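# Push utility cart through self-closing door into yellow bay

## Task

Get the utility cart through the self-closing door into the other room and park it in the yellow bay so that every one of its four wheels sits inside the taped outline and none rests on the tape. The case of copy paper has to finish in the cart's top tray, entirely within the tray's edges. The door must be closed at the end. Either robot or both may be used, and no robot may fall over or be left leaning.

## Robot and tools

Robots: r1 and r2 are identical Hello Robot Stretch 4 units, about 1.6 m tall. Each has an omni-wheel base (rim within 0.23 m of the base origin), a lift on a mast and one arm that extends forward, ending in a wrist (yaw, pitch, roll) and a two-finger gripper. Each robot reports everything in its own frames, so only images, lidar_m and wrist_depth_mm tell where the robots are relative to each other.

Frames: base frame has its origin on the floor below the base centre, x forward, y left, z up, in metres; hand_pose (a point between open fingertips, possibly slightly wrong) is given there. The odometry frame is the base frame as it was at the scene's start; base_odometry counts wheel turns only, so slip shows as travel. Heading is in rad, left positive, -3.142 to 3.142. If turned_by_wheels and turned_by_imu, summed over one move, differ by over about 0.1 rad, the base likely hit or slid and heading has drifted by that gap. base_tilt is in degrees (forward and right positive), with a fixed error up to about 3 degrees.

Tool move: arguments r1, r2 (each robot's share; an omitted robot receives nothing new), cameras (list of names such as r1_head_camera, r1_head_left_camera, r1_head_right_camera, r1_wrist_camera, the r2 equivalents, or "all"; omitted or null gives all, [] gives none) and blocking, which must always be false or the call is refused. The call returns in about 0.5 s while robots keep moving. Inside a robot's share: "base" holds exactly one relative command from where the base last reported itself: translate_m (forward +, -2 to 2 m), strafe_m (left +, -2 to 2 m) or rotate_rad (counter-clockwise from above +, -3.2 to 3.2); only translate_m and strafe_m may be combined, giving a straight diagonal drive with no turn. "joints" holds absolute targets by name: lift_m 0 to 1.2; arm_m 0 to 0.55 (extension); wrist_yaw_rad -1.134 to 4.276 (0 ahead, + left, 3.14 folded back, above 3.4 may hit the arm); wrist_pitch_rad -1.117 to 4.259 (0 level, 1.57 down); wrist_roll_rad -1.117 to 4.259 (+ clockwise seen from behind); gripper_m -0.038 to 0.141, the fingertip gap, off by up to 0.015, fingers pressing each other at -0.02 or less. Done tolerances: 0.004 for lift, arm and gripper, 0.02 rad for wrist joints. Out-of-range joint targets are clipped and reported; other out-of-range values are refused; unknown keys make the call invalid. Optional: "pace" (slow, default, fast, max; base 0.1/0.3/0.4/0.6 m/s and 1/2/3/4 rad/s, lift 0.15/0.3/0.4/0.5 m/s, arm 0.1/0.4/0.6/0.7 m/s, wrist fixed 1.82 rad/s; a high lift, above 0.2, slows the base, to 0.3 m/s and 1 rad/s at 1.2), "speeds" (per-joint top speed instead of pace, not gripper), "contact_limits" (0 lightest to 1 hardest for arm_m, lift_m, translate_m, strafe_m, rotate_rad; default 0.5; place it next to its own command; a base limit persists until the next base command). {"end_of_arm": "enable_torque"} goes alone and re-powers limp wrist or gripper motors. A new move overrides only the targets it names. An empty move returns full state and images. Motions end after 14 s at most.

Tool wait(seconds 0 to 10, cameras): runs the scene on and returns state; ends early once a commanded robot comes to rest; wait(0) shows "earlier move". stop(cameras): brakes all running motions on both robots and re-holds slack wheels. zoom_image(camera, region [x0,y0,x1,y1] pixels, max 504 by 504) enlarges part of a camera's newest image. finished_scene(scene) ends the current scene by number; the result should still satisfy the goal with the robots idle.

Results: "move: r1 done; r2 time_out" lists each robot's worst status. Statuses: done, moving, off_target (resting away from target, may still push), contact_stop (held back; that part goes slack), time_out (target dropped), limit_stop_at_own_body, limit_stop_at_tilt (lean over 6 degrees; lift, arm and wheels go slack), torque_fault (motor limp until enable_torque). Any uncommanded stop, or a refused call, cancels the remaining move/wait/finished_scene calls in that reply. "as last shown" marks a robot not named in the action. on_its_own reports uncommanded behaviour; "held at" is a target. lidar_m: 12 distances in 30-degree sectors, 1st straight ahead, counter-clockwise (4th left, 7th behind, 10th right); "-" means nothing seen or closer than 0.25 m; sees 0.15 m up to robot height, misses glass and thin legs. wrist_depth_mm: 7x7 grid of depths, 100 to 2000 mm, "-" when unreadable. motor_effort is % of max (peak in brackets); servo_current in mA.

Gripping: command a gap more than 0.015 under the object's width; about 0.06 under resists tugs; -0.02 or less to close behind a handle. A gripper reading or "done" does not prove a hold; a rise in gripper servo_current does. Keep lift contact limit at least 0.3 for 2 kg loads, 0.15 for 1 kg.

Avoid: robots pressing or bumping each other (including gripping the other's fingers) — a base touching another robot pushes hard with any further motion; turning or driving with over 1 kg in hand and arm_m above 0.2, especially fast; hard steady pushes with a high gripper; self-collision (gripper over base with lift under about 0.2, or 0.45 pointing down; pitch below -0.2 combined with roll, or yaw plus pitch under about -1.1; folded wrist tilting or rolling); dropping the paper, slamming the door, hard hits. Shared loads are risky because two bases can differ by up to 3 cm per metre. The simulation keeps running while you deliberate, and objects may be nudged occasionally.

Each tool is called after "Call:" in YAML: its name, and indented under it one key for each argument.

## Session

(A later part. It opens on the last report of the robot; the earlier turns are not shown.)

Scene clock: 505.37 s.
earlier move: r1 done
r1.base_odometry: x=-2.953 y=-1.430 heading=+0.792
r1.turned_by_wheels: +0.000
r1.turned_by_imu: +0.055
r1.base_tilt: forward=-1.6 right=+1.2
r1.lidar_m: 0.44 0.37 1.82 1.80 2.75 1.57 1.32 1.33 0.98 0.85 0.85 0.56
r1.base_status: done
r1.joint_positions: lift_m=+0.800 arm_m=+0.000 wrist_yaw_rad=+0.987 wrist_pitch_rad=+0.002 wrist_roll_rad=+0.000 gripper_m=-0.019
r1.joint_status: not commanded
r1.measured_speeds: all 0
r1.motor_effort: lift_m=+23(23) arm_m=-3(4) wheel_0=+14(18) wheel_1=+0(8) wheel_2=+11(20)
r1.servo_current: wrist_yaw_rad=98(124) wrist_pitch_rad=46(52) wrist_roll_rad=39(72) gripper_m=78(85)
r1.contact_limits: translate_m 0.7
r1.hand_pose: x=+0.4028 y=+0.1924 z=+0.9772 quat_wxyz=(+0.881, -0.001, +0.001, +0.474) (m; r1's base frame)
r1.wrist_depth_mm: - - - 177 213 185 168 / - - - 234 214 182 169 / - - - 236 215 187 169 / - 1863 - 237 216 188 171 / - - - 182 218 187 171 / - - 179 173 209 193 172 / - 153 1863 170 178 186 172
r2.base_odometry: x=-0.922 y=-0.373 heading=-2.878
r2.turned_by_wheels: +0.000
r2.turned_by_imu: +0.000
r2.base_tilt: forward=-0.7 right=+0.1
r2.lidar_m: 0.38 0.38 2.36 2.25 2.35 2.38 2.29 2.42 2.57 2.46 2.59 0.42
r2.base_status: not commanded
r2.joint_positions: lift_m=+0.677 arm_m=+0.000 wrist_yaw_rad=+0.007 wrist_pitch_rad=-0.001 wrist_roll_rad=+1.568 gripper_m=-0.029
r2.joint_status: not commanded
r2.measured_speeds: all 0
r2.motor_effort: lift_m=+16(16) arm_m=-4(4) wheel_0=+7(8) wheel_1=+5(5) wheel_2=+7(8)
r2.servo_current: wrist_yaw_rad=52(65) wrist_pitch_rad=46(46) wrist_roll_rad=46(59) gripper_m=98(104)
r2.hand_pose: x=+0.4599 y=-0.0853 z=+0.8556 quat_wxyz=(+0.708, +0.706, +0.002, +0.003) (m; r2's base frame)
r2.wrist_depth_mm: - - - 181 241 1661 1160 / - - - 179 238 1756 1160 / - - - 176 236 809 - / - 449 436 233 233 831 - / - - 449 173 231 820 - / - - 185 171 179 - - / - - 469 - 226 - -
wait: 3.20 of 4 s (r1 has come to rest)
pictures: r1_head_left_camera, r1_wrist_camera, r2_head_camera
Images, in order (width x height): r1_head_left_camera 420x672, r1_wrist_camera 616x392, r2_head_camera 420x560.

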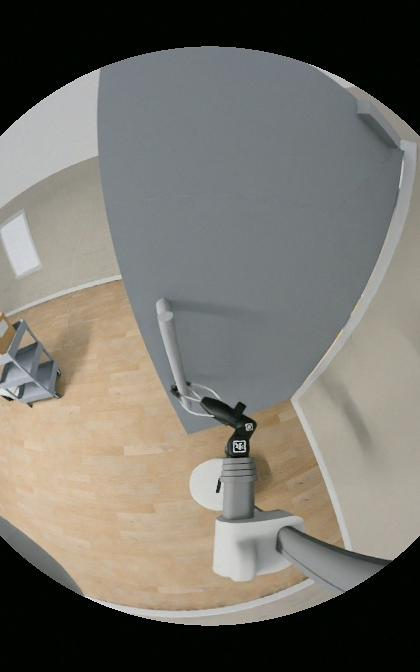

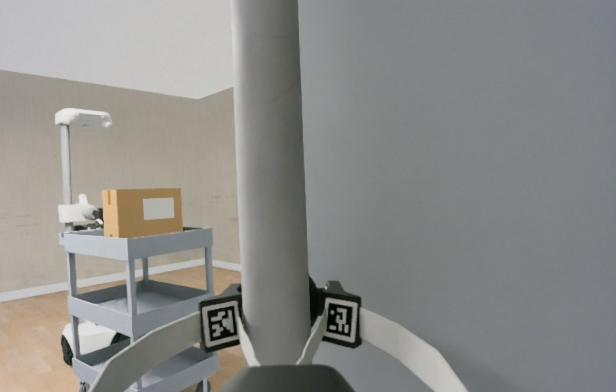

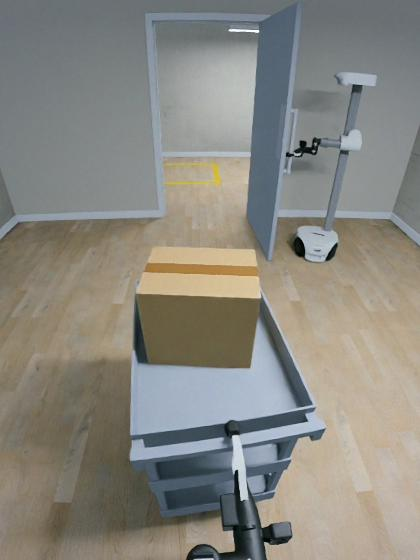

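Call:
move:
  r2: {"base":{"translate_m":0.4,"strafe_m":0.05},"pace":"slow"}
  blocking: false
  cameras: []

Call:
wait:
  seconds: 6
  cameras: ["r2_head_camera","r2_wrist_camera"]

Scene clock: 517.17 s.
move: r2 moving
r1: as last shown
r1.turned_by_imu: +0.000
r1.lidar_m: 0.44 0.36 1.79 1.79 2.79 1.56 1.33 1.31 0.99 0.85 0.84 0.58
r1.motor_effort: lift_m=+23(23) arm_m=-3(4) wheel_0=+14(14) wheel_1=+0(0) wheel_2=+11(11)
r1.servo_current: wrist_yaw_rad=98(117) wrist_pitch_rad=46(52) wrist_roll_rad=33(59) gripper_m=72(78)
r1.contact_limits: translate_m 0.7
r1.wrist_depth_mm: - - - 178 214 185 167 / - - - 233 215 182 169 / - - - 235 216 186 169 / - 1808 - 237 217 187 170 / - - - 183 218 188 171 / - - 179 173 210 193 172 / - 153 1921 170 178 186 173
r2.base_odometry: x=-0.933 y=-0.378 heading=-2.878
r2.turned_by_wheels: +0.000
r2.turned_by_imu: +0.000
r2.base_tilt: forward=-0.7 right=+0.0
r2.lidar_m: 0.34 0.37 2.38 2.23 2.33 2.38 2.29 2.42 2.57 2.47 2.60 0.45
r2.base_status: translate_m moving; strafe_m moving
r2.joint_positions: lift_m=+0.677 arm_m=+0.000 wrist_yaw_rad=+0.002 wrist_pitch_rad=-0.001 wrist_roll_rad=+1.568 gripper_m=-0.029
r2.joint_status: not commanded
r2.measured_speeds: translate_m=+0.048 strafe_m=+0.006 rotate_rad=-0.005 lift_m=+0.000 arm_m=+0.000 wrist_yaw_rad=-0.034 wrist_pitch_rad=+0.000 wrist_roll_rad=+0.000
r2.motor_effort: lift_m=+16(16) arm_m=-4(4) wheel_0=+7(11) wheel_1=+7(8) wheel_2=-12(12)
r2.servo_current: wrist_yaw_rad=39(65) wrist_pitch_rad=39(46) wrist_roll_rad=59(59) gripper_m=98(98)
r2.hand_pose: x=+0.4594 y=-0.0870 z=+0.8556 quat_wxyz=(+0.708, +0.706, +0.000, +0.001) (m; r2's base frame)
r2.wrist_depth_mm: - - - 186 248 278 1098 / - - - 182 241 1808 1229 / - - - 179 238 1618 - / - - 442 233 234 831 - / - - 449 173 231 820 - / - - 186 170 180 - - / - - 462 - 223 - -
pictures: none
No camera images: "cameras" was empty.

Scene clock: 521.97 s.
earlier move: r2 done
r1.base_odometry: x=-2.953 y=-1.430 heading=+0.792
r1.turned_by_wheels: +0.000
r1.turned_by_imu: +0.000
r1.base_tilt: forward=-1.6 right=+1.2
r1.lidar_m: 0.43 0.37 1.60 1.87 2.76 1.57 1.32 1.32 1.00 0.85 0.85 0.56
r1.base_status: not commanded
r1.joint_positions: lift_m=+0.800 arm_m=+0.000 wrist_yaw_rad=+0.987 wrist_pitch_rad=+0.002 wrist_roll_rad=+0.000 gripper_m=-0.019
r1.joint_status: not commanded
r1.measured_speeds: all 0
r1.motor_effort: lift_m=+23(23) arm_m=-4(4) wheel_0=+14(14) wheel_1=+0(1) wheel_2=+11(11)
r1.servo_current: wrist_yaw_rad=78(124) wrist_pitch_rad=46(52) wrist_roll_rad=46(72) gripper_m=72(85)
r1.contact_limits: translate_m 0.7
r1.hand_pose: x=+0.4028 y=+0.1924 z=+0.9772 quat_wxyz=(+0.881, -0.001, +0.001, +0.474) (m; r1's base frame)
r1.wrist_depth_mm: - - - 177 214 185 168 / - - - 234 213 181 169 / - - - 235 215 187 170 / - - 1708 236 216 189 171 / - - 1576 183 218 189 171 / - - 180 172 209 193 172 / - 153 176 170 178 186 173
r2.base_odometry: x=-1.294 y=-0.526 heading=-2.877
r2.turned_by_wheels: +0.001
r2.turned_by_imu: +0.002
r2.base_tilt: forward=-0.6 right=+0.0
r2.lidar_m: 0.36 0.33 2.30 2.22 2.25 2.76 2.70 2.84 2.63 2.53 2.66 0.47
r2.base_status: done
r2.joint_positions: lift_m=+0.677 arm_m=+0.000 wrist_yaw_rad=+0.001 wrist_pitch_rad=-0.001 wrist_roll_rad=+1.568 gripper_m=-0.029
r2.joint_status: not commanded
r2.measured_speeds: all 0
r2.motor_effort: lift_m=+16(16) arm_m=+4(5) wheel_0=+8(13) wheel_1=+6(9) wheel_2=-5(20)
r2.servo_current: wrist_yaw_rad=39(65) wrist_pitch_rad=39(52) wrist_roll_rad=39(59) gripper_m=91(104)
r2.hand_pose: x=+0.4593 y=-0.0871 z=+0.8556 quat_wxyz=(+0.708, +0.706, +0.000, +0.001) (m; r2's base frame)
r2.wrist_depth_mm: - - - 224 290 297 293 / - - - 210 273 1708 1205 / - - - 198 259 1863 549 / - - - 187 246 809 - / - - 445 179 235 809 - / - - 187 169 180 778 - / - 433 430 - 216 - -
wait: 4.80 of 6 s (r2 has come to rest)
pictures: r2_head_camera, r2_wrist_camera
Images, in order (width x height): r2_head_camera 420x560, r2_wrist_camera 616x392.

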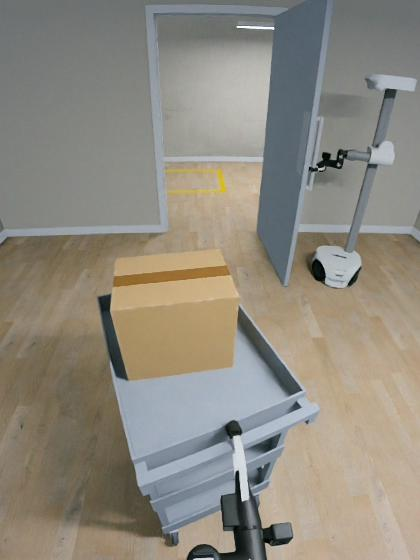

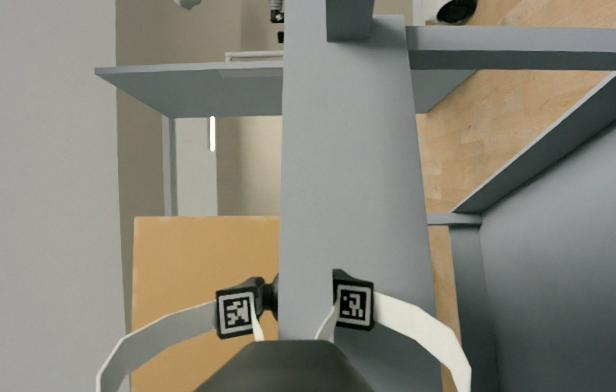

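Call:
move:
  r2: {"base":{"strafe_m":0.17},"pace":"slow"}
  blocking: false
  cameras: []

Call:
wait:
  seconds: 4
  cameras: ["r2_head_camera"]

Scene clock: 527.13 s.
move: r2 moving
r1: as last shown
r1.lidar_m: 0.45 0.38 1.59 1.87 2.76 1.55 1.32 1.31 1.00 0.85 0.84 0.56
r1.motor_effort: lift_m=+23(23) arm_m=-3(4) wheel_0=+14(14) wheel_1=+0(1) wheel_2=+11(11)
r1.servo_current: wrist_yaw_rad=98(117) wrist_pitch_rad=33(52) wrist_roll_rad=33(52) gripper_m=78(78)
r1.contact_limits: translate_m 0.7
r1.wrist_depth_mm: - - - 177 213 185 168 / - - - 234 214 182 168 / - - - 236 216 186 170 / - - 1661 236 217 187 171 / - - 1537 183 219 189 171 / - - 181 173 209 193 172 / - 153 177 170 178 185 172
r2.base_odometry: x=-1.291 y=-0.539 heading=-2.877
r2.turned_by_wheels: +0.000
r2.turned_by_imu: +0.000
r2.base_tilt: forward=-0.7 right=+0.1
r2.lidar_m: 0.33 0.31 2.30 2.21 2.28 2.80 2.70 2.81 2.62 2.54 2.67 0.46
r2.base_status: strafe_m moving
r2.joint_positions: lift_m=+0.677 arm_m=+0.000 wrist_yaw_rad=+0.000 wrist_pitch_rad=-0.001 wrist_roll_rad=+1.568 gripper_m=-0.029
r2.joint_status: not commanded
r2.measured_speeds: translate_m=+0.000 strafe_m=+0.055 rotate_rad=+0.001 lift_m=+0.000 arm_m=+0.000 wrist_yaw_rad=-0.024 wrist_pitch_rad=+0.000 wrist_roll_rad=+0.000
r2.motor_effort: lift_m=+16(16) arm_m=+4(5) wheel_0=-9(9) wheel_1=+6(10) wheel_2=+0(5)
r2.servo_current: wrist_yaw_rad=33(52) wrist_pitch_rad=39(46) wrist_roll_rad=52(52) gripper_m=85(98)
r2.hand_pose: x=+0.4593 y=-0.0874 z=+0.8556 quat_wxyz=(+0.708, +0.706, +0.000, +0.000) (m; r2's base frame)
r2.wrist_depth_mm: - - - 259 293 297 300 / - - - 210 277 1661 1205 / - - - 198 260 1808 549 / - - - 187 248 820 - / - - 442 178 235 820 - / - 442 185 168 179 - - / - 430 427 - 214 - -
pictures: none
No camera images: "cameras" was empty.

Scene clock: 529.47 s.
earlier move: r2 done
r1.base_odometry: x=-2.953 y=-1.430 heading=+0.792
r1.turned_by_wheels: +0.000
r1.turned_by_imu: +0.000
r1.base_tilt: forward=-1.6 right=+1.2
r1.lidar_m: 0.46 0.37 1.62 2.05 2.78 1.56 1.33 1.32 0.99 0.83 0.82 0.55
r1.base_status: not commanded
r1.joint_positions: lift_m=+0.800 arm_m=+0.000 wrist_yaw_rad=+0.987 wrist_pitch_rad=+0.002 wrist_roll_rad=+0.000 gripper_m=-0.019
r1.joint_status: not commanded
r1.measured_speeds: all 0
r1.motor_effort: lift_m=+23(23) arm_m=-3(4) wheel_0=+14(14) wheel_1=+0(1) wheel_2=+11(11)
r1.servo_current: wrist_yaw_rad=91(117) wrist_pitch_rad=39(52) wrist_roll_rad=52(59) gripper_m=72(78)
r1.contact_limits: translate_m 0.7
r1.hand_pose: x=+0.4028 y=+0.1924 z=+0.9772 quat_wxyz=(+0.881, -0.001, +0.001, +0.474) (m; r1's base frame)
r1.wrist_depth_mm: - - - 177 213 185 168 / - - - 235 213 182 169 / - - - 234 215 187 170 / - - 1708 237 217 187 171 / - - 1464 183 219 189 171 / - - 180 173 209 192 172 / - 153 172 170 179 186 172
r2.base_odometry: x=-1.250 y=-0.689 heading=-2.877
r2.turned_by_wheels: +0.000
r2.turned_by_imu: +0.000
r2.base_tilt: forward=-0.7 right=+0.1
r2.lidar_m: 0.36 0.40 2.13 2.03 2.15 2.79 2.70 2.82 2.80 2.70 2.83 0.43
r2.base_status: done
r2.joint_positions: lift_m=+0.677 arm_m=+0.000 wrist_yaw_rad=-0.006 wrist_pitch_rad=-0.001 wrist_roll_rad=+1.568 gripper_m=-0.029
r2.joint_status: not commanded
r2.measured_speeds: all 0
r2.motor_effort: lift_m=+16(16) arm_m=+4(5) wheel_0=-5(17) wheel_1=+3(10) wheel_2=+0(5)
r2.servo_current: wrist_yaw_rad=52(65) wrist_pitch_rad=39(52) wrist_roll_rad=46(59) gripper_m=85(98)
r2.hand_pose: x=+0.4587 y=-0.0893 z=+0.8556 quat_wxyz=(+0.708, +0.706, -0.003, -0.002) (m; r2's base frame)
r2.wrist_depth_mm: - - - 188 251 1576 1205 / - - - 185 244 1756 1205 / - - - 181 239 820 - / - - 442 234 236 831 - / - - 445 174 230 809 - / - - 183 169 180 - - / - - 459 - 222 - -
wait: 2.33 of 4 s (r2 has come to rest)
pictures: r2_head_camera
Images, in order (width x height): r2_head_camera 420x560.

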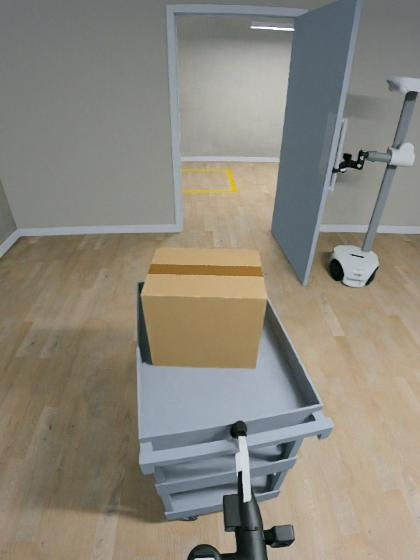

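Call:
move:
  r2: {"base":{"strafe_m":0.08,"translate_m":0.05},"pace":"slow"}
  blocking: false
  cameras: []

Call:
wait:
  seconds: 2
  cameras: []

Call:
move:
  r2: {"base":{"translate_m":0.25},"pace":"slow"}
  blocking: false
  cameras: []

Call:
wait:
  seconds: 4
  cameras: ["r2_head_camera","r2_wrist_camera"]

Scene clock: 539.27 s.
move: r2 moving
r1: as last shown
r1.lidar_m: 0.44 0.35 1.62 2.05 2.76 1.55 1.31 1.33 1.02 0.84 0.85 0.55
r1.motor_effort: lift_m=+23(23) arm_m=-3(4) wheel_0=+14(14) wheel_1=+0(0) wheel_2=+11(11)
r1.servo_current: wrist_yaw_rad=104(111) wrist_pitch_rad=39(46) wrist_roll_rad=39(52) gripper_m=78(78)
r1.contact_limits: translate_m 0.7
r1.wrist_depth_mm: - - - 177 213 184 168 / - - - 235 215 182 168 / - - - 236 215 186 170 / - - 1708 237 216 188 170 / - - 1464 182 218 189 171 / - - 181 173 210 193 172 / - 153 172 170 178 186 173
r2.base_odometry: x=-1.253 y=-0.701 heading=-2.878
r2.turned_by_wheels: -0.001
r2.turned_by_imu: -0.001
r2.base_tilt: forward=-0.7 right=+0.1
r2.lidar_m: 0.36 0.36 2.12 2.03 2.12 2.81 2.69 2.83 2.80 2.70 2.83 0.43
r2.base_status: translate_m moving; strafe_m moving
r2.joint_positions: lift_m=+0.677 arm_m=+0.000 wrist_yaw_rad=-0.006 wrist_pitch_rad=-0.001 wrist_roll_rad=+1.568 gripper_m=-0.029
r2.joint_status: not commanded
r2.measured_speeds: translate_m=+0.026 strafe_m=+0.041 rotate_rad=+0.001 lift_m=+0.000 arm_m=+0.000 wrist_yaw_rad=+0.000 wrist_pitch_rad=+0.000 wrist_roll_rad=+0.000
r2.motor_effort: lift_m=+16(16) arm_m=+4(5) wheel_0=-8(10) wheel_1=+8(8) wheel_2=-12(13)
r2.servo_current: wrist_yaw_rad=39(65) wrist_pitch_rad=39(46) wrist_roll_rad=39(59) gripper_m=91(98)
r2.hand_pose: x=+0.4587 y=-0.0893 z=+0.8556 quat_wxyz=(+0.708, +0.706, -0.003, -0.002) (m; r2's base frame)
r2.wrist_depth_mm: - - - 187 250 1499 1229 / - - - 184 244 1756 1229 / - - - 180 239 820 - / - - 439 234 234 820 - / - - 452 173 229 820 - / - - 185 168 180 798 - / - - 459 - 223 - -
pictures: none
No camera images: "cameras" was empty.

Scene clock: 541.00 s.
earlier move: r2 done
r1.base_odometry: x=-2.953 y=-1.430 heading=+0.792
r1.turned_by_wheels: +0.000
r1.turned_by_imu: +0.000
r1.base_tilt: forward=-1.6 right=+1.2
r1.lidar_m: 0.43 0.36 1.63 2.45 2.73 1.55 1.33 1.32 1.01 0.85 0.84 0.56
r1.base_status: not commanded
r1.joint_positions: lift_m=+0.800 arm_m=+0.000 wrist_yaw_rad=+0.987 wrist_pitch_rad=+0.002 wrist_roll_rad=+0.000 gripper_m=-0.019
r1.joint_status: not commanded
r1.measured_speeds: all 0
r1.motor_effort: lift_m=+23(23) arm_m=-3(4) wheel_0=+14(14) wheel_1=+0(1) wheel_2=+11(11)
r1.servo_current: wrist_yaw_rad=85(111) wrist_pitch_rad=39(46) wrist_roll_rad=46(78) gripper_m=72(78)
r1.contact_limits: translate_m 0.7
r1.hand_pose: x=+0.4028 y=+0.1924 z=+0.9772 quat_wxyz=(+0.881, -0.001, +0.001, +0.474) (m; r1's base frame)
r1.wrist_depth_mm: - - - 177 213 185 168 / - - - 234 214 182 168 / - - - 236 216 187 170 / - - 1708 236 216 187 170 / - - 1983 183 219 189 172 / - - 179 172 209 192 172 / - 153 175 171 179 186 172
r2.base_odometry: x=-1.277 y=-0.780 heading=-2.878
r2.turned_by_wheels: +0.001
r2.turned_by_imu: +0.001
r2.base_tilt: forward=-0.7 right=+0.0
r2.lidar_m: 0.39 0.40 2.04 1.98 2.04 2.84 2.74 2.88 2.87 2.77 2.91 0.43
r2.base_status: done
r2.joint_positions: lift_m=+0.677 arm_m=+0.000 wrist_yaw_rad=-0.004 wrist_pitch_rad=-0.001 wrist_roll_rad=+1.568 gripper_m=-0.029
r2.joint_status: not commanded
r2.measured_speeds: all 0
r2.motor_effort: lift_m=+16(16) arm_m=+4(5) wheel_0=-3(10) wheel_1=+5(10) wheel_2=-8(15)
r2.servo_current: wrist_yaw_rad=52(72) wrist_pitch_rad=46(46) wrist_roll_rad=52(59) gripper_m=98(98)
r2.hand_pose: x=+0.4589 y=-0.0887 z=+0.8556 quat_wxyz=(+0.708, +0.706, -0.002, -0.001) (m; r2's base frame)
r2.wrist_depth_mm: - - - 174 234 1618 1205 / - - - 173 232 1756 539 / - - - 172 230 831 - / - 445 442 171 229 831 - / - - 449 169 227 831 - / - - 184 168 181 - - / - - 473 - 224 - -
wait: 1.73 of 2 s (r2 has come to rest)
pictures: none
No camera images: "cameras" was empty.

Scene clock: 541.50 s.
move: r2 moving
r1: as last shown
r1.lidar_m: 0.44 0.36 1.62 2.43 2.79 1.54 1.32 1.31 0.99 0.85 0.85 0.56
r1.motor_effort: lift_m=+23(23) arm_m=-4(4) wheel_0=+14(14) wheel_1=+0(0) wheel_2=+11(11)
r1.servo_current: wrist_yaw_rad=85(111) wrist_pitch_rad=39(46) wrist_roll_rad=46(59) gripper_m=72(78)
r1.contact_limits: translate_m 0.7
r1.wrist_depth_mm: - - - 177 213 185 167 / - - - 234 214 182 168 / - - - 236 216 186 170 / - - 1661 236 216 188 170 / - - 1983 183 219 187 171 / - - 180 173 209 193 172 / - 153 175 170 179 186 172
r2.base_odometry: x=-1.289 y=-0.783 heading=-2.877
r2.turned_by_wheels: +0.000
r2.turned_by_imu: +0.000
r2.base_tilt: forward=-0.7 right=+0.0
r2.lidar_m: 0.38 0.40 2.03 1.97 2.06 2.87 2.75 2.88 2.89 2.77 2.89 0.42
r2.base_status: translate_m moving
r2.joint_positions: lift_m=+0.677 arm_m=+0.000 wrist_yaw_rad=-0.004 wrist_pitch_rad=-0.001 wrist_roll_rad=+1.568 gripper_m=-0.029
r2.joint_status: not commanded
r2.measured_speeds: translate_m=+0.049 strafe_m=+0.001 rotate_rad=+0.003 lift_m=+0.000 arm_m=+0.000 wrist_yaw_rad=+0.000 wrist_pitch_rad=+0.000 wrist_roll_rad=+0.000
r2.motor_effort: lift_m=+16(16) arm_m=+4(4) wheel_0=+12(12) wheel_1=+8(8) wheel_2=-16(16)
r2.servo_current: wrist_yaw_rad=39(59) wrist_pitch_rad=39(46) wrist_roll_rad=39(65) gripper_m=91(98)
r2.hand_pose: x=+0.4589 y=-0.0887 z=+0.8556 quat_wxyz=(+0.708, +0.706, -0.002, -0.001) (m; r2's base frame)
r2.wrist_depth_mm: - - - 176 235 1661 1229 / - - - 175 233 1808 574 / - - - 173 231 820 - / - 445 439 172 229 820 - / - - 452 170 228 809 - / - - 185 168 180 - - / - - 469 - 224 - -
pictures: none
No camera images: "cameras" was empty.

Scene clock: 544.77 s.
earlier move: r2 done
r1.base_odometry: x=-2.953 y=-1.430 heading=+0.792
r1.turned_by_wheels: +0.000
r1.turned_by_imu: +0.000
r1.base_tilt: forward=-1.6 right=+1.2
r1.lidar_m: 0.44 0.38 1.58 4.93 2.77 1.55 1.33 1.31 1.01 0.85 0.85 0.56
r1.base_status: not commanded
r1.joint_positions: lift_m=+0.800 arm_m=+0.000 wrist_yaw_rad=+0.987 wrist_pitch_rad=+0.002 wrist_roll_rad=+0.000 gripper_m=-0.019
r1.joint_status: not commanded
r1.measured_speeds: all 0
r1.on_its_own: wrist_yaw_rad is at rest, and its servo_current (111 mA) is outside its rest range (0 to 104 mA)
r1.motor_effort: lift_m=+23(23) arm_m=-4(4) wheel_0=+14(14) wheel_1=+0(1) wheel_2=+11(11)
r1.servo_current: wrist_yaw_rad=111(130) wrist_pitch_rad=39(52) wrist_roll_rad=59(65) gripper_m=72(85)
r1.contact_limits: translate_m 0.7
r1.hand_pose: x=+0.4028 y=+0.1924 z=+0.9772 quat_wxyz=(+0.881, -0.001, +0.001, +0.474) (m; r1's base frame)
r1.wrist_depth_mm: - - - 177 213 185 168 / - - - 235 214 182 168 / - - - 236 215 186 170 / - - - 236 216 187 171 / - - - 183 218 187 171 / - - 180 174 209 193 172 / - 153 1708 170 178 186 173
r2.base_odometry: x=-1.518 y=-0.845 heading=-2.877
r2.turned_by_wheels: +0.001
r2.turned_by_imu: +0.002
r2.base_tilt: forward=-0.7 right=+0.1
r2.lidar_m: 0.35 0.37 2.05 1.96 2.02 2.88 3.02 3.14 2.86 2.76 2.90 0.45
r2.base_status: done
r2.joint_positions: lift_m=+0.677 arm_m=+0.000 wrist_yaw_rad=+0.002 wrist_pitch_rad=-0.001 wrist_roll_rad=+1.568 gripper_m=-0.029
r2.joint_status: not commanded
r2.measured_speeds: all 0
r2.motor_effort: lift_m=+16(16) arm_m=+4(5) wheel_0=+9(14) wheel_1=+6(9) wheel_2=-4(16)
r2.servo_current: wrist_yaw_rad=46(59) wrist_pitch_rad=39(46) wrist_roll_rad=39(65) gripper_m=98(98)
r2.hand_pose: x=+0.4594 y=-0.0869 z=+0.8556 quat_wxyz=(+0.708, +0.706, +0.000, +0.001) (m; r2's base frame)
r2.wrist_depth_mm: - - - 204 268 278 281 / - - - 197 258 1808 1255 / - - - 189 249 1808 544 / - - - 182 241 820 - / - - 449 177 232 809 - / - - 186 169 179 798 - / - - 445 - 219 - -
wait: 3.27 of 4 s (r2 has come to rest)
pictures: r2_head_camera, r2_wrist_camera
Images, in order (width x height): r2_head_camera 420x560, r2_wrist_camera 616x392.

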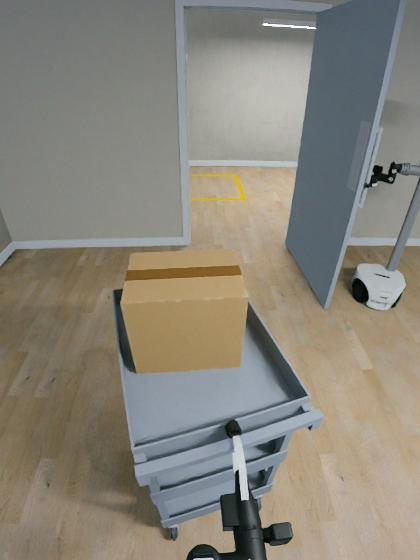

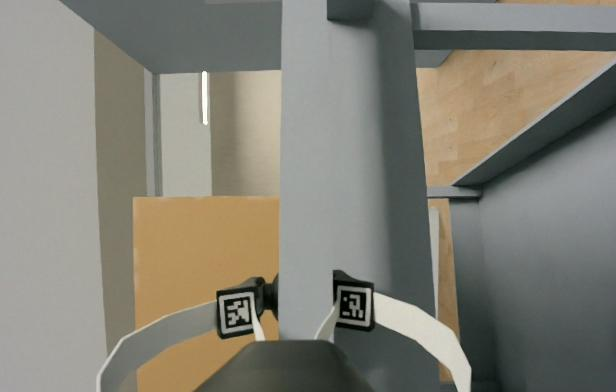

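Call:
move:
  r2: {"base":{"strafe_m":0.17,"translate_m":0.03},"pace":"slow"}
  blocking: false
  cameras: []

Call:
wait:
  seconds: 4
  cameras: ["r2_head_camera"]

Scene clock: 554.07 s.
move: r2 moving
r1.base_odometry: x=-2.953 y=-1.430 heading=+0.792
r1.turned_by_wheels: +0.000
r1.turned_by_imu: +0.000
r1.base_tilt: forward=-1.6 right=+1.2
r1.lidar_m: 0.45 0.36 1.55 4.91 2.76 1.55 1.32 1.32 1.01 0.83 0.84 0.55
r1.base_status: not commanded
r1.joint_positions: lift_m=+0.800 arm_m=+0.000 wrist_yaw_rad=+0.987 wrist_pitch_rad=+0.002 wrist_roll_rad=+0.000 gripper_m=-0.019
r1.joint_status: not commanded
r1.measured_speeds: all 0
r1.motor_effort: lift_m=+23(23) arm_m=-3(4) wheel_0=+14(14) wheel_1=+0(0) wheel_2=+11(11)
r1.servo_current: wrist_yaw_rad=85(104) wrist_pitch_rad=46(52) wrist_roll_rad=39(65) gripper_m=78(78)
r1.contact_limits: translate_m 0.7
r1.hand_pose: x=+0.4028 y=+0.1924 z=+0.9772 quat_wxyz=(+0.881, -0.001, +0.001, +0.474) (m; r1's base frame)
r1.wrist_depth_mm: - - - 177 213 185 168 / - - - 234 215 182 169 / - - - 236 216 186 169 / - - - 236 216 187 171 / - - 1983 183 218 188 171 / - - 181 173 209 192 172 / - 153 1708 170 178 186 173
r2.base_odometry: x=-1.517 y=-0.858 heading=-2.878
r2.turned_by_wheels: -0.001
r2.turned_by_imu: +0.000
r2.base_tilt: forward=-0.8 right=+0.1
r2.lidar_m: 0.35 0.36 2.03 1.96 2.05 2.85 3.02 3.11 2.90 2.81 2.87 0.44
r2.base_status: translate_m moving; strafe_m moving
r2.joint_positions: lift_m=+0.677 arm_m=+0.000 wrist_yaw_rad=+0.000 wrist_pitch_rad=-0.001 wrist_roll_rad=+1.568 gripper_m=-0.029
r2.joint_status: not commanded
r2.measured_speeds: translate_m=+0.008 strafe_m=+0.050 rotate_rad=-0.001 lift_m=+0.000 arm_m=+0.000 wrist_yaw_rad=-0.025 wrist_pitch_rad=+0.000 wrist_roll_rad=+0.000
r2.motor_effort: lift_m=+16(16) arm_m=+4(5) wheel_0=-8(11) wheel_1=+8(9) wheel_2=-7(8)
r2.servo_current: wrist_yaw_rad=33(59) wrist_pitch_rad=39(46) wrist_roll_rad=46(59) gripper_m=98(98)
r2.hand_pose: x=+0.4593 y=-0.0873 z=+0.8556 quat_wxyz=(+0.708, +0.706, +0.000, +0.000) (m; r2's base frame)
r2.wrist_depth_mm: - - - 206 273 286 282 / - - - 198 262 1808 1229 / - - - 190 252 1863 521 / - - - 182 240 798 - / - - 445 177 233 809 - / - - 186 168 180 778 - / - 442 439 - 217 - -
pictures: none
No camera images: "cameras" was empty.

Scene clock: 556.50 s.
earlier move: r2 done
r1.base_odometry: x=-2.953 y=-1.430 heading=+0.792
r1.turned_by_wheels: +0.000
r1.turned_by_imu: +0.000
r1.base_tilt: forward=-1.6 right=+1.2
r1.lidar_m: 0.44 0.35 1.56 4.95 2.77 1.56 1.33 1.32 1.01 0.82 0.84 0.58
r1.base_status: not commanded
r1.joint_positions: lift_m=+0.800 arm_m=+0.000 wrist_yaw_rad=+0.987 wrist_pitch_rad=+0.002 wrist_roll_rad=+0.000 gripper_m=-0.019
r1.joint_status: not commanded
r1.measured_speeds: all 0
r1.on_its_own: wrist_yaw_rad is at rest, and its servo_current (117 mA) is outside its rest range (0 to 104 mA)
r1.motor_effort: lift_m=+23(23) arm_m=-3(4) wheel_0=+14(14) wheel_1=+0(1) wheel_2=+11(11)
r1.servo_current: wrist_yaw_rad=117(117) wrist_pitch_rad=46(52) wrist_roll_rad=59(65) gripper_m=72(78)
r1.contact_limits: translate_m 0.7
r1.hand_pose: x=+0.4028 y=+0.1924 z=+0.9772 quat_wxyz=(+0.881, -0.001, +0.001, +0.474) (m; r1's base frame)
r1.wrist_depth_mm: - - - 177 213 185 168 / - - - 234 215 182 168 / - - - 236 216 187 170 / - - - 236 217 187 170 / - - - 184 218 188 171 / - - 181 172 209 193 172 / - 153 1756 171 179 186 173
r2.base_odometry: x=-1.503 y=-1.017 heading=-2.878
r2.turned_by_wheels: +0.000
r2.turned_by_imu: -0.001
r2.base_tilt: forward=-0.7 right=+0.1
r2.lidar_m: 0.38 0.40 1.88 1.78 1.90 2.60 3.05 3.14 3.05 2.95 2.46 0.43
r2.base_status: done
r2.joint_positions: lift_m=+0.677 arm_m=+0.000 wrist_yaw_rad=-0.008 wrist_pitch_rad=-0.001 wrist_roll_rad=+1.568 gripper_m=-0.029
r2.joint_status: not commanded
r2.measured_speeds: all 0
r2.motor_effort: lift_m=+16(16) arm_m=+4(5) wheel_0=-7(16) wheel_1=+3(9) wheel_2=-6(15)
r2.servo_current: wrist_yaw_rad=46(78) wrist_pitch_rad=39(46) wrist_roll_rad=46(65) gripper_m=98(104)
r2.hand_pose: x=+0.4585 y=-0.0898 z=+0.8556 quat_wxyz=(+0.708, +0.706, -0.003, -0.003) (m; r2's base frame)
r2.wrist_depth_mm: - - - 179 240 1661 1229 / - - - 178 236 1756 580 / - - - 176 234 820 - / - 449 439 231 231 820 - / - - 455 172 229 809 - / - - 184 169 180 - - / - - 473 - 224 - -
wait: 2.43 of 4 s (r2 has come to rest)
pictures: r2_head_camera
Images, in order (width x height): r2_head_camera 420x560.

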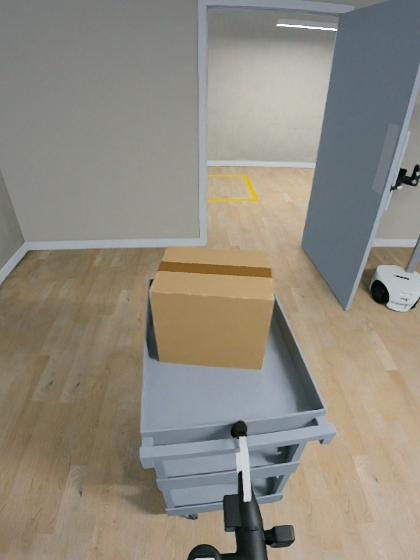

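Call:
move:
  r2: {"base":{"strafe_m":0.14},"pace":"slow"}
  blocking: false
  cameras: []

Call:
wait:
  seconds: 3
  cameras: []

Call:
move:
  r2: {"base":{"rotate_rad":-0.17},"pace":"slow"}
  blocking: false
  cameras: []

Call:
wait:
  seconds: 2
  cameras: ["r2_head_camera","r2_wrist_camera"]

Scene clock: 569.53 s.
move: r2 moving
r1.base_odometry: x=-2.953 y=-1.430 heading=+0.792
r1.turned_by_wheels: +0.000
r1.turned_by_imu: +0.000
r1.base_tilt: forward=-1.6 right=+1.2
r1.lidar_m: 0.43 0.36 1.59 4.92 2.74 1.58 1.33 1.34 1.01 0.84 0.84 0.55
r1.base_status: not commanded
r1.joint_positions: lift_m=+0.800 arm_m=+0.000 wrist_yaw_rad=+0.987 wrist_pitch_rad=+0.002 wrist_roll_rad=+0.000 gripper_m=-0.019
r1.joint_status: not commanded
r1.measured_speeds: all 0
r1.motor_effort: lift_m=+23(23) arm_m=-4(4) wheel_0=+14(14) wheel_1=+0(0) wheel_2=+11(11)
r1.servo_current: wrist_yaw_rad=91(111) wrist_pitch_rad=46(46) wrist_roll_rad=59(65) gripper_m=78(78)
r1.contact_limits: translate_m 0.7
r1.hand_pose: x=+0.4028 y=+0.1924 z=+0.9772 quat_wxyz=(+0.881, -0.001, +0.001, +0.474) (m; r1's base frame)
r1.wrist_depth_mm: - - - 177 213 184 168 / - - - 234 215 182 168 / - - - 235 216 186 170 / - - - 236 217 187 170 / - - - 183 217 189 171 / - - 181 173 209 193 172 / - 153 1808 170 178 185 172
r2.base_odometry: x=-1.499 y=-1.031 heading=-2.878
r2.turned_by_wheels: +0.000
r2.turned_by_imu: +0.000
r2.base_tilt: forward=-0.7 right=+0.0
r2.lidar_m: 0.37 0.40 1.85 1.78 1.87 2.60 3.04 3.17 3.06 2.95 2.46 0.43
r2.base_status: strafe_m moving
r2.joint_positions: lift_m=+0.677 arm_m=+0.000 wrist_yaw_rad=-0.008 wrist_pitch_rad=-0.001 wrist_roll_rad=+1.568 gripper_m=-0.029
r2.joint_status: not commanded
r2.measured_speeds: translate_m=-0.001 strafe_m=+0.057 rotate_rad=+0.003 lift_m=+0.000 arm_m=+0.000 wrist_yaw_rad=+0.000 wrist_pitch_rad=+0.000 wrist_roll_rad=+0.000
r2.motor_effort: lift_m=+16(16) arm_m=+4(5) wheel_0=-12(16) wheel_1=+6(7) wheel_2=-1(4)
r2.servo_current: wrist_yaw_rad=65(65) wrist_pitch_rad=46(46) wrist_roll_rad=46(59) gripper_m=91(98)
r2.hand_pose: x=+0.4585 y=-0.0898 z=+0.8556 quat_wxyz=(+0.708, +0.706, -0.003, -0.003) (m; r2's base frame)
r2.wrist_depth_mm: - - - 178 237 1661 1205 / - - - 177 236 1756 574 / - - - 174 233 809 - / - 449 442 230 230 820 - / - - 452 172 229 820 - / - - 184 170 180 - - / - - 473 - 224 - -
pictures: none
No camera images: "cameras" was empty.

Scene clock: 571.57 s.
earlier move: r2 done
r1.base_odometry: x=-2.953 y=-1.430 heading=+0.792
r1.turned_by_wheels: +0.000
r1.turned_by_imu: +0.000
r1.base_tilt: forward=-1.6 right=+1.2
r1.lidar_m: 0.42 0.39 1.60 4.93 2.77 1.56 1.32 1.31 0.99 0.84 0.84 0.57
r1.base_status: not commanded
r1.joint_positions: lift_m=+0.800 arm_m=+0.000 wrist_yaw_rad=+0.987 wrist_pitch_rad=+0.002 wrist_roll_rad=+0.000 gripper_m=-0.019
r1.joint_status: not commanded
r1.measured_speeds: all 0
r1.on_its_own: wrist_yaw_rad is at rest, and its servo_current (111 mA) is outside its rest range (0 to 104 mA)
r1.motor_effort: lift_m=+23(23) arm_m=-3(4) wheel_0=+14(14) wheel_1=+0(1) wheel_2=+11(11)
r1.servo_current: wrist_yaw_rad=111(117) wrist_pitch_rad=46(52) wrist_roll_rad=52(78) gripper_m=72(85)
r1.contact_limits: translate_m 0.7
r1.hand_pose: x=+0.4028 y=+0.1924 z=+0.9772 quat_wxyz=(+0.881, -0.001, +0.001, +0.474) (m; r1's base frame)
r1.wrist_depth_mm: - - - 177 213 185 168 / - - - 234 215 182 169 / - - - 235 216 187 170 / - - - 236 217 187 170 / - - - 183 218 188 171 / - - 180 173 211 192 172 / - 153 - 170 178 186 173
r2.base_odometry: x=-1.466 y=-1.152 heading=-2.878
r2.turned_by_wheels: +0.000
r2.turned_by_imu: +0.000
r2.base_tilt: forward=-0.6 right=+0.1
r2.lidar_m: 0.41 0.42 1.74 1.64 1.76 2.44 3.02 3.16 3.19 3.09 2.46 0.40
r2.base_status: done
r2.joint_positions: lift_m=+0.677 arm_m=+0.000 wrist_yaw_rad=-0.006 wrist_pitch_rad=-0.001 wrist_roll_rad=+1.568 gripper_m=-0.029
r2.joint_status: not commanded
r2.measured_speeds: all 0
r2.motor_effort: lift_m=+16(16) arm_m=+4(5) wheel_0=-7(16) wheel_1=+2(9) wheel_2=+0(4)
r2.servo_current: wrist_yaw_rad=59(72) wrist_pitch_rad=39(46) wrist_roll_rad=52(59) gripper_m=91(98)
r2.hand_pose: x=+0.4588 y=-0.0890 z=+0.8556 quat_wxyz=(+0.708, +0.706, -0.002, -0.002) (m; r2's base frame)
r2.wrist_depth_mm: - - - 154 209 1661 539 / - - - 158 213 - - / - 430 421 160 218 - - / - - 445 163 221 820 - / - - 466 167 227 831 - / - - 184 170 179 - - / - - - - 236 - 512
wait: 2.03 of 3 s (r2 has come to rest)
pictures: none
No camera images: "cameras" was empty.

Scene clock: 572.07 s.
move: r2 moving
r1.base_odometry: x=-2.953 y=-1.430 heading=+0.792
r1.turned_by_wheels: +0.000
r1.turned_by_imu: +0.000
r1.base_tilt: forward=-1.6 right=+1.2
r1.lidar_m: 0.44 0.38 1.60 4.93 2.76 1.56 1.31 1.32 1.00 0.84 0.85 0.56
r1.base_status: not commanded
r1.joint_positions: lift_m=+0.800 arm_m=+0.000 wrist_yaw_rad=+0.987 wrist_pitch_rad=+0.002 wrist_roll_rad=+0.000 gripper_m=-0.019
r1.joint_status: not commanded
r1.measured_speeds: all 0
r1.motor_effort: lift_m=+23(23) arm_m=-3(4) wheel_0=+13(14) wheel_1=+0(1) wheel_2=+11(11)
r1.servo_current: wrist_yaw_rad=91(111) wrist_pitch_rad=46(46) wrist_roll_rad=52(65) gripper_m=72(78)
r1.contact_limits: translate_m 0.7
r1.hand_pose: x=+0.4028 y=+0.1924 z=+0.9772 quat_wxyz=(+0.881, -0.001, +0.001, +0.474) (m; r1's base frame)
r1.wrist_depth_mm: - - - 178 213 184 168 / - - - 234 215 182 169 / - - - 235 216 187 169 / - - - 236 216 188 170 / - - - 183 219 189 171 / - - 181 173 209 192 171 / - 153 - 171 178 185 172
r2.base_odometry: x=-1.467 y=-1.152 heading=-2.994
r2.turned_by_wheels: -0.116
r2.turned_by_imu: -0.112
r2.base_tilt: forward=-0.7 right=+0.0
r2.lidar_m: 0.37 0.41 1.79 1.65 1.69 2.15 3.00 3.05 3.34 3.08 3.13 0.41
r2.base_status: rotate_rad moving
r2.joint_positions: lift_m=+0.677 arm_m=+0.000 wrist_yaw_rad=+0.012 wrist_pitch_rad=-0.001 wrist_roll_rad=+1.568 gripper_m=-0.029
r2.joint_status: not commanded
r2.measured_speeds: translate_m=+0.000 strafe_m=-0.001 rotate_rad=-0.343 lift_m=+0.000 arm_m=+0.000 wrist_yaw_rad=+0.000 wrist_pitch_rad=+0.000 wrist_roll_rad=+0.000
r2.motor_effort: lift_m=+16(16) arm_m=+4(4) wheel_0=+9(13) wheel_1=+5(8) wheel_2=+16(16)
r2.servo_current: wrist_yaw_rad=72(72) wrist_pitch_rad=39(46) wrist_roll_rad=46(52) gripper_m=91(98)
r2.hand_pose: x=+0.4603 y=-0.0838 z=+0.8556 quat_wxyz=(+0.708, +0.706, +0.004, +0.005) (m; r2's base frame)
r2.wrist_depth_mm: - - - 165 224 1661 1229 / - - - 167 224 1661 - / - - 430 168 225 820 - / - 452 442 229 228 820 - / - - 455 171 229 820 - / - - 185 171 179 - - / - - 500 - 232 - -
pictures: none
No camera images: "cameras" was empty.

Scene clock: 572.67 s.
earlier move: r2 done
r1.base_odometry: x=-2.953 y=-1.430 heading=+0.792
r1.turned_by_wheels: +0.000
r1.turned_by_imu: +0.000
r1.base_tilt: forward=-1.6 right=+1.2
r1.lidar_m: 0.44 0.37 1.60 4.92 2.76 1.57 1.33 1.31 1.03 0.85 0.85 0.55
r1.base_status: not commanded
r1.joint_positions: lift_m=+0.800 arm_m=+0.000 wrist_yaw_rad=+0.987 wrist_pitch_rad=+0.002 wrist_roll_rad=+0.000 gripper_m=-0.019
r1.joint_status: not commanded
r1.measured_speeds: all 0
r1.motor_effort: lift_m=+23(23) arm_m=-3(4) wheel_0=+14(14) wheel_1=+0(1) wheel_2=+11(11)
r1.servo_current: wrist_yaw_rad=98(111) wrist_pitch_rad=39(52) wrist_roll_rad=52(65) gripper_m=85(85)
r1.contact_limits: translate_m 0.7
r1.hand_pose: x=+0.4028 y=+0.1924 z=+0.9772 quat_wxyz=(+0.881, -0.001, +0.001, +0.474) (m; r1's base frame)
r1.wrist_depth_mm: - - - 177 213 185 168 / - - - 234 213 182 168 / - - - 235 216 186 170 / - - - 237 216 187 170 / - - - 183 219 189 171 / - - 181 173 210 192 172 / - 153 - 170 178 186 172
r2.base_odometry: x=-1.466 y=-1.152 heading=-3.047
r2.turned_by_wheels: -0.053
r2.turned_by_imu: -0.052
r2.base_tilt: forward=-0.7 right=+0.0
r2.lidar_m: 0.37 0.38 1.81 1.65 1.67 2.04 3.03 3.02 3.38 3.05 3.09 0.43
r2.base_status: done
r2.joint_positions: lift_m=+0.677 arm_m=+0.000 wrist_yaw_rad=+0.008 wrist_pitch_rad=-0.001 wrist_roll_rad=+1.568 gripper_m=-0.029
r2.joint_status: not commanded
r2.measured_speeds: all 0
r2.motor_effort: lift_m=+16(16) arm_m=+4(4) wheel_0=+6(13) wheel_1=+5(8) wheel_2=+6(16)
r2.servo_current: wrist_yaw_rad=52(78) wrist_pitch_rad=46(46) wrist_roll_rad=46(52) gripper_m=91(98)
r2.hand_pose: x=+0.4600 y=-0.0850 z=+0.8556 quat_wxyz=(+0.708, +0.706, +0.003, +0.003) (m; r2's base frame)
r2.wrist_depth_mm: - - - 181 243 1618 1229 / - - - 180 239 1756 580 / - - - 178 237 809 - / - 449 445 233 234 831 - / - - 452 174 232 820 - / - - 183 172 178 - - / - - 473 - 226 - -
wait: 0.60 of 2 s (r2 has come to rest)
pictures: r2_head_camera, r2_wrist_camera
Images, in order (width x height): r2_head_camera 420x560, r2_wrist_camera 616x392.

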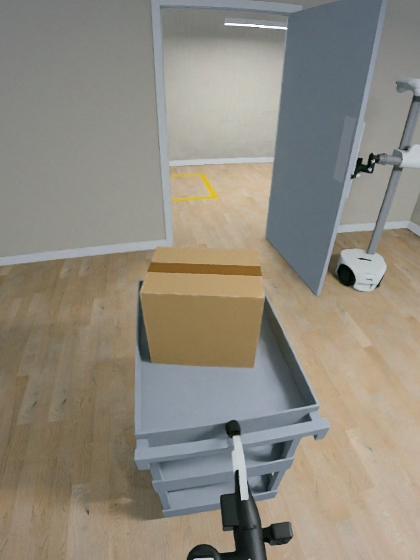

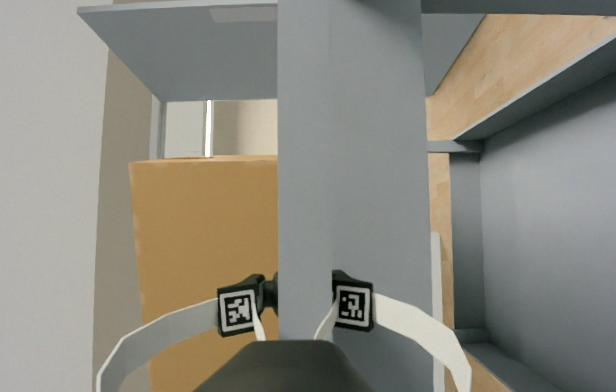

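Call:
move:
  r2: {"base":{"translate_m":0.3,"strafe_m":0.07},"pace":"slow"}
  blocking: false
  cameras: []

Call:
wait:
  seconds: 5
  cameras: ["r2_head_camera"]

Scene clock: 576.93 s.
move: r2 moving
r1: as last shown
r1.base_tilt: forward=-1.6 right=+1.3
r1.lidar_m: 0.46 0.36 1.59 4.93 2.77 1.57 1.33 1.32 1.00 0.83 0.85 0.54
r1.motor_effort: lift_m=+23(23) arm_m=-3(4) wheel_0=+14(14) wheel_1=+1(1) wheel_2=+11(11)
r1.servo_current: wrist_yaw_rad=91(124) wrist_pitch_rad=46(46) wrist_roll_rad=46(65) gripper_m=72(78)
r1.contact_limits: translate_m 0.7
r1.wrist_depth_mm: - - - 177 213 185 168 / - - - 234 214 182 169 / - - - 236 215 186 170 / - - - 236 216 188 171 / - - - 183 219 189 171 / - - 182 173 210 193 172 / - 153 - 170 179 186 172
r2.base_odometry: x=-1.478 y=-1.156 heading=-3.046
r2.turned_by_wheels: +0.000
r2.turned_by_imu: +0.001
r2.base_tilt: forward=-0.7 right=+0.1
r2.lidar_m: 0.38 0.40 1.85 1.65 1.65 2.01 3.01 3.06 3.40 3.09 3.12 0.45
r2.base_status: translate_m moving; strafe_m moving
r2.joint_positions: lift_m=+0.677 arm_m=+0.000 wrist_yaw_rad=+0.001 wrist_pitch_rad=-0.001 wrist_roll_rad=+1.568 gripper_m=-0.029
r2.joint_status: not commanded
r2.measured_speeds: translate_m=+0.049 strafe_m=+0.012 rotate_rad=-0.003 lift_m=+0.000 arm_m=+0.000 wrist_yaw_rad=-0.026 wrist_pitch_rad=+0.000 wrist_roll_rad=+0.000
r2.motor_effort: lift_m=+16(16) arm_m=+4(4) wheel_0=+8(12) wheel_1=+9(11) wheel_2=-11(13)
r2.servo_current: wrist_yaw_rad=52(65) wrist_pitch_rad=39(46) wrist_roll_rad=52(52) gripper_m=91(98)
r2.hand_pose: x=+0.4594 y=-0.0871 z=+0.8556 quat_wxyz=(+0.708, +0.706, +0.000, +0.001) (m; r2's base frame)
r2.wrist_depth_mm: - - 1808 184 245 1499 1205 / - - - 181 242 1756 1160 / - - - 179 238 842 - / - - 442 232 233 820 - / - - 445 173 229 809 - / - - 186 169 181 - - / - - 466 - 223 - -
pictures: none
No camera images: "cameras" was empty.

Scene clock: 580.77 s.
earlier move: r2 done
r1.base_odometry: x=-2.953 y=-1.430 heading=+0.792
r1.turned_by_wheels: +0.000
r1.turned_by_imu: +0.000
r1.base_tilt: forward=-1.6 right=+1.2
r1.lidar_m: 0.46 0.35 1.71 4.92 2.78 1.57 1.31 1.31 1.00 0.84 0.84 0.55
r1.base_status: not commanded
r1.joint_positions: lift_m=+0.800 arm_m=+0.000 wrist_yaw_rad=+0.987 wrist_pitch_rad=+0.002 wrist_roll_rad=+0.000 gripper_m=-0.019
r1.joint_status: not commanded
r1.measured_speeds: all 0
r1.motor_effort: lift_m=+23(23) arm_m=-4(4) wheel_0=+13(14) wheel_1=+0(1) wheel_2=+11(11)
r1.servo_current: wrist_yaw_rad=91(124) wrist_pitch_rad=46(52) wrist_roll_rad=52(72) gripper_m=72(78)
r1.contact_limits: translate_m 0.7
r1.hand_pose: x=+0.4028 y=+0.1924 z=+0.9772 quat_wxyz=(+0.881, -0.001, +0.001, +0.474) (m; r1's base frame)
r1.wrist_depth_mm: - - - 177 213 185 168 / - - - 234 214 182 169 / - - - 235 216 187 169 / - - - 237 217 187 171 / - - - 183 219 188 171 / - - 182 173 210 192 172 / - 153 - 171 179 185 173
r2.base_odometry: x=-1.758 y=-1.250 heading=-3.046
r2.turned_by_wheels: +0.000
r2.turned_by_imu: +0.002
r2.base_tilt: forward=-0.7 right=+0.1
r2.lidar_m: 0.33 0.31 1.79 1.62 1.66 2.05 3.31 3.34 3.42 3.11 3.14 0.46
r2.base_status: done
r2.joint_positions: lift_m=+0.677 arm_m=+0.000 wrist_yaw_rad=+0.001 wrist_pitch_rad=-0.001 wrist_roll_rad=+1.568 gripper_m=-0.029
r2.joint_status: not commanded
r2.measured_speeds: all 0
r2.motor_effort: lift_m=+16(16) arm_m=+4(5) wheel_0=+7(12) wheel_1=+6(11) wheel_2=-5(20)
r2.servo_current: wrist_yaw_rad=46(72) wrist_pitch_rad=39(52) wrist_roll_rad=46(59) gripper_m=98(98)
r2.hand_pose: x=+0.4594 y=-0.0871 z=+0.8556 quat_wxyz=(+0.708, +0.706, +0.000, +0.001) (m; r2's base frame)
r2.wrist_depth_mm: - - - 236 301 309 1078 / - - - 278 290 1576 1160 / - - - 206 266 1808 521 / - - - 191 252 1661 - / - - 445 181 237 809 - / - 439 186 169 178 - - / - 427 427 - 213 - -
wait: 3.83 of 5 s (r2 has come to rest)
pictures: r2_head_camera
Images, in order (width x height): r2_head_camera 420x560.

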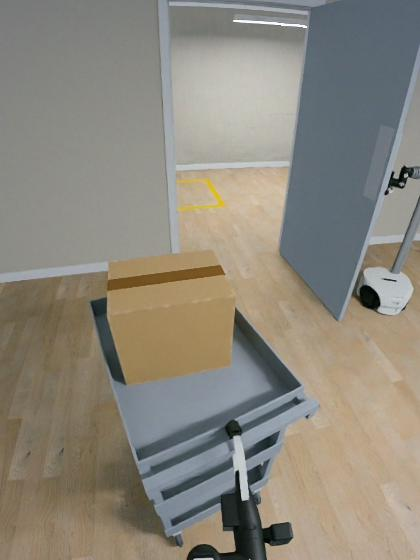

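Call:
move:
  r2: {"base":{"strafe_m":0.24,"translate_m":-0.03},"pace":"slow"}
  blocking: false
  cameras: []

Call:
wait:
  seconds: 4
  cameras: ["r2_head_camera","r2_head_right_camera"]

Scene clock: 592.40 s.
move: r2 moving
r1: as last shown
r1.lidar_m: 0.45 0.36 1.68 4.94 2.76 1.58 1.31 1.31 1.00 0.84 0.84 0.58
r1.motor_effort: lift_m=+23(23) arm_m=-4(4) wheel_0=+14(14) wheel_1=+0(1) wheel_2=+11(11)
r1.servo_current: wrist_yaw_rad=98(104) wrist_pitch_rad=39(46) wrist_roll_rad=52(72) gripper_m=78(78)
r1.contact_limits: translate_m 0.7
r1.wrist_depth_mm: - - - 177 213 185 168 / - - - 235 214 182 169 / - - - 235 216 186 169 / - - - 237 217 187 171 / - - - 183 219 189 171 / - - 182 173 209 193 172 / - 153 - 171 178 186 172
r2.base_odometry: x=-1.756 y=-1.263 heading=-3.046
r2.turned_by_wheels: +0.000
r2.turned_by_imu: +0.001
r2.base_tilt: forward=-0.7 right=+0.1
r2.lidar_m: 0.31 0.35 1.79 1.59 1.64 2.04 3.31 3.32 3.42 3.13 3.15 0.46
r2.base_status: translate_m moving; strafe_m moving
r2.joint_positions: lift_m=+0.677 arm_m=+0.000 wrist_yaw_rad=+0.001 wrist_pitch_rad=-0.001 wrist_roll_rad=+1.568 gripper_m=-0.029
r2.joint_status: not commanded
r2.measured_speeds: translate_m=-0.006 strafe_m=+0.052 rotate_rad=-0.004 lift_m=+0.000 arm_m=+0.000 wrist_yaw_rad=-0.005 wrist_pitch_rad=+0.000 wrist_roll_rad=+0.000
r2.motor_effort: lift_m=+16(16) arm_m=+4(4) wheel_0=-12(12) wheel_1=+6(11) wheel_2=+8(8)
r2.servo_current: wrist_yaw_rad=59(59) wrist_pitch_rad=46(46) wrist_roll_rad=39(52) gripper_m=91(98)
r2.hand_pose: x=+0.4593 y=-0.0872 z=+0.8556 quat_wxyz=(+0.708, +0.706, +0.000, +0.001) (m; r2's base frame)
r2.wrist_depth_mm: - - - 239 306 310 1078 / - - - 281 291 1537 1160 / - - - 206 268 1808 521 / - - - 191 252 1863 - / - - 452 180 236 820 - / - 445 186 167 179 - - / - 424 427 - 213 - -
pictures: none
No camera images: "cameras" was empty.

Scene clock: 595.53 s.
earlier move: r2 done
r1.base_odometry: x=-2.953 y=-1.430 heading=+0.792
r1.turned_by_wheels: +0.000
r1.turned_by_imu: +0.000
r1.base_tilt: forward=-1.6 right=+1.2
r1.lidar_m: 0.44 0.38 1.84 4.93 2.74 1.57 1.31 1.33 1.01 0.85 0.83 0.55
r1.base_status: not commanded
r1.joint_positions: lift_m=+0.800 arm_m=+0.000 wrist_yaw_rad=+0.987 wrist_pitch_rad=+0.002 wrist_roll_rad=+0.000 gripper_m=-0.019
r1.joint_status: not commanded
r1.measured_speeds: all 0
r1.motor_effort: lift_m=+23(23) arm_m=-3(4) wheel_0=+14(14) wheel_1=+0(1) wheel_2=+11(11)
r1.servo_current: wrist_yaw_rad=91(117) wrist_pitch_rad=46(52) wrist_roll_rad=65(72) gripper_m=78(85)
r1.contact_limits: translate_m 0.7
r1.hand_pose: x=+0.4028 y=+0.1924 z=+0.9772 quat_wxyz=(+0.881, -0.001, +0.001, +0.474) (m; r1's base frame)
r1.wrist_depth_mm: - - - 177 214 185 168 / - - - 234 215 181 169 / - - - 235 215 187 169 / - - - 236 216 188 171 / - - - 183 218 188 171 / - - 182 173 210 193 172 / - 153 - 171 178 186 173
r2.base_odometry: x=-1.706 y=-1.486 heading=-3.046
r2.turned_by_wheels: +0.000
r2.turned_by_imu: -0.001
r2.base_tilt: forward=-0.7 right=+0.0
r2.lidar_m: 0.38 0.37 1.53 1.39 1.42 1.75 3.32 3.37 3.68 3.33 2.46 0.45
r2.base_status: done
r2.joint_positions: lift_m=+0.677 arm_m=+0.000 wrist_yaw_rad=-0.004 wrist_pitch_rad=-0.001 wrist_roll_rad=+1.568 gripper_m=-0.029
r2.joint_status: not commanded
r2.measured_speeds: all 0
r2.motor_effort: lift_m=+16(16) arm_m=+4(4) wheel_0=-6(16) wheel_1=+2(11) wheel_2=+8(10)
r2.servo_current: wrist_yaw_rad=52(78) wrist_pitch_rad=39(52) wrist_roll_rad=39(59) gripper_m=104(104)
r2.hand_pose: x=+0.4589 y=-0.0886 z=+0.8556 quat_wxyz=(+0.708, +0.706, -0.002, -0.001) (m; r2's base frame)
r2.wrist_depth_mm: - - - 186 248 1756 1205 / - - - 183 243 1863 564 / - - - 180 240 809 - / - - 442 234 235 831 - / - - 449 173 231 - - / - - 183 170 180 - - / - - 466 - 223 - -
wait: 3.13 of 4 s (r2 has come to rest)
pictures: r2_head_camera, r2_head_right_camera
Images, in order (width x height): r2_head_camera 420x560, r2_head_right_camera 420x672.

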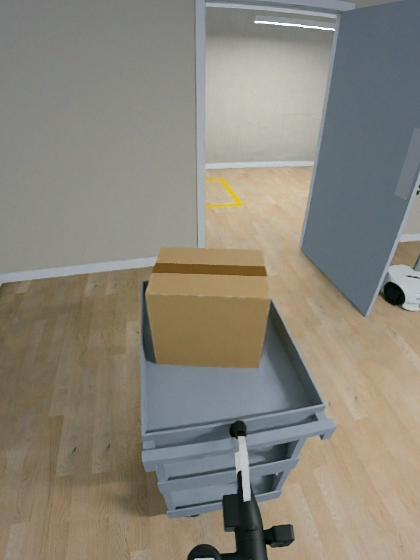

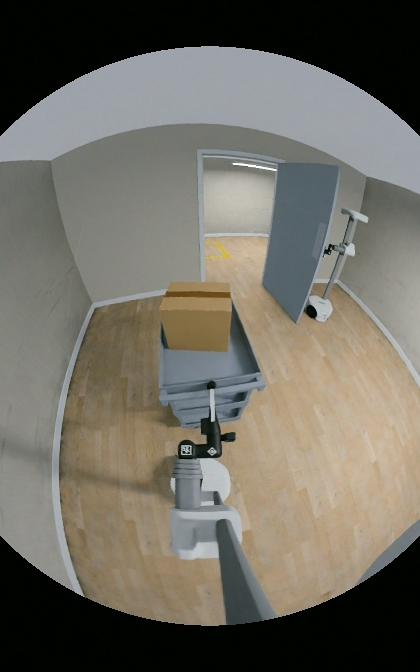

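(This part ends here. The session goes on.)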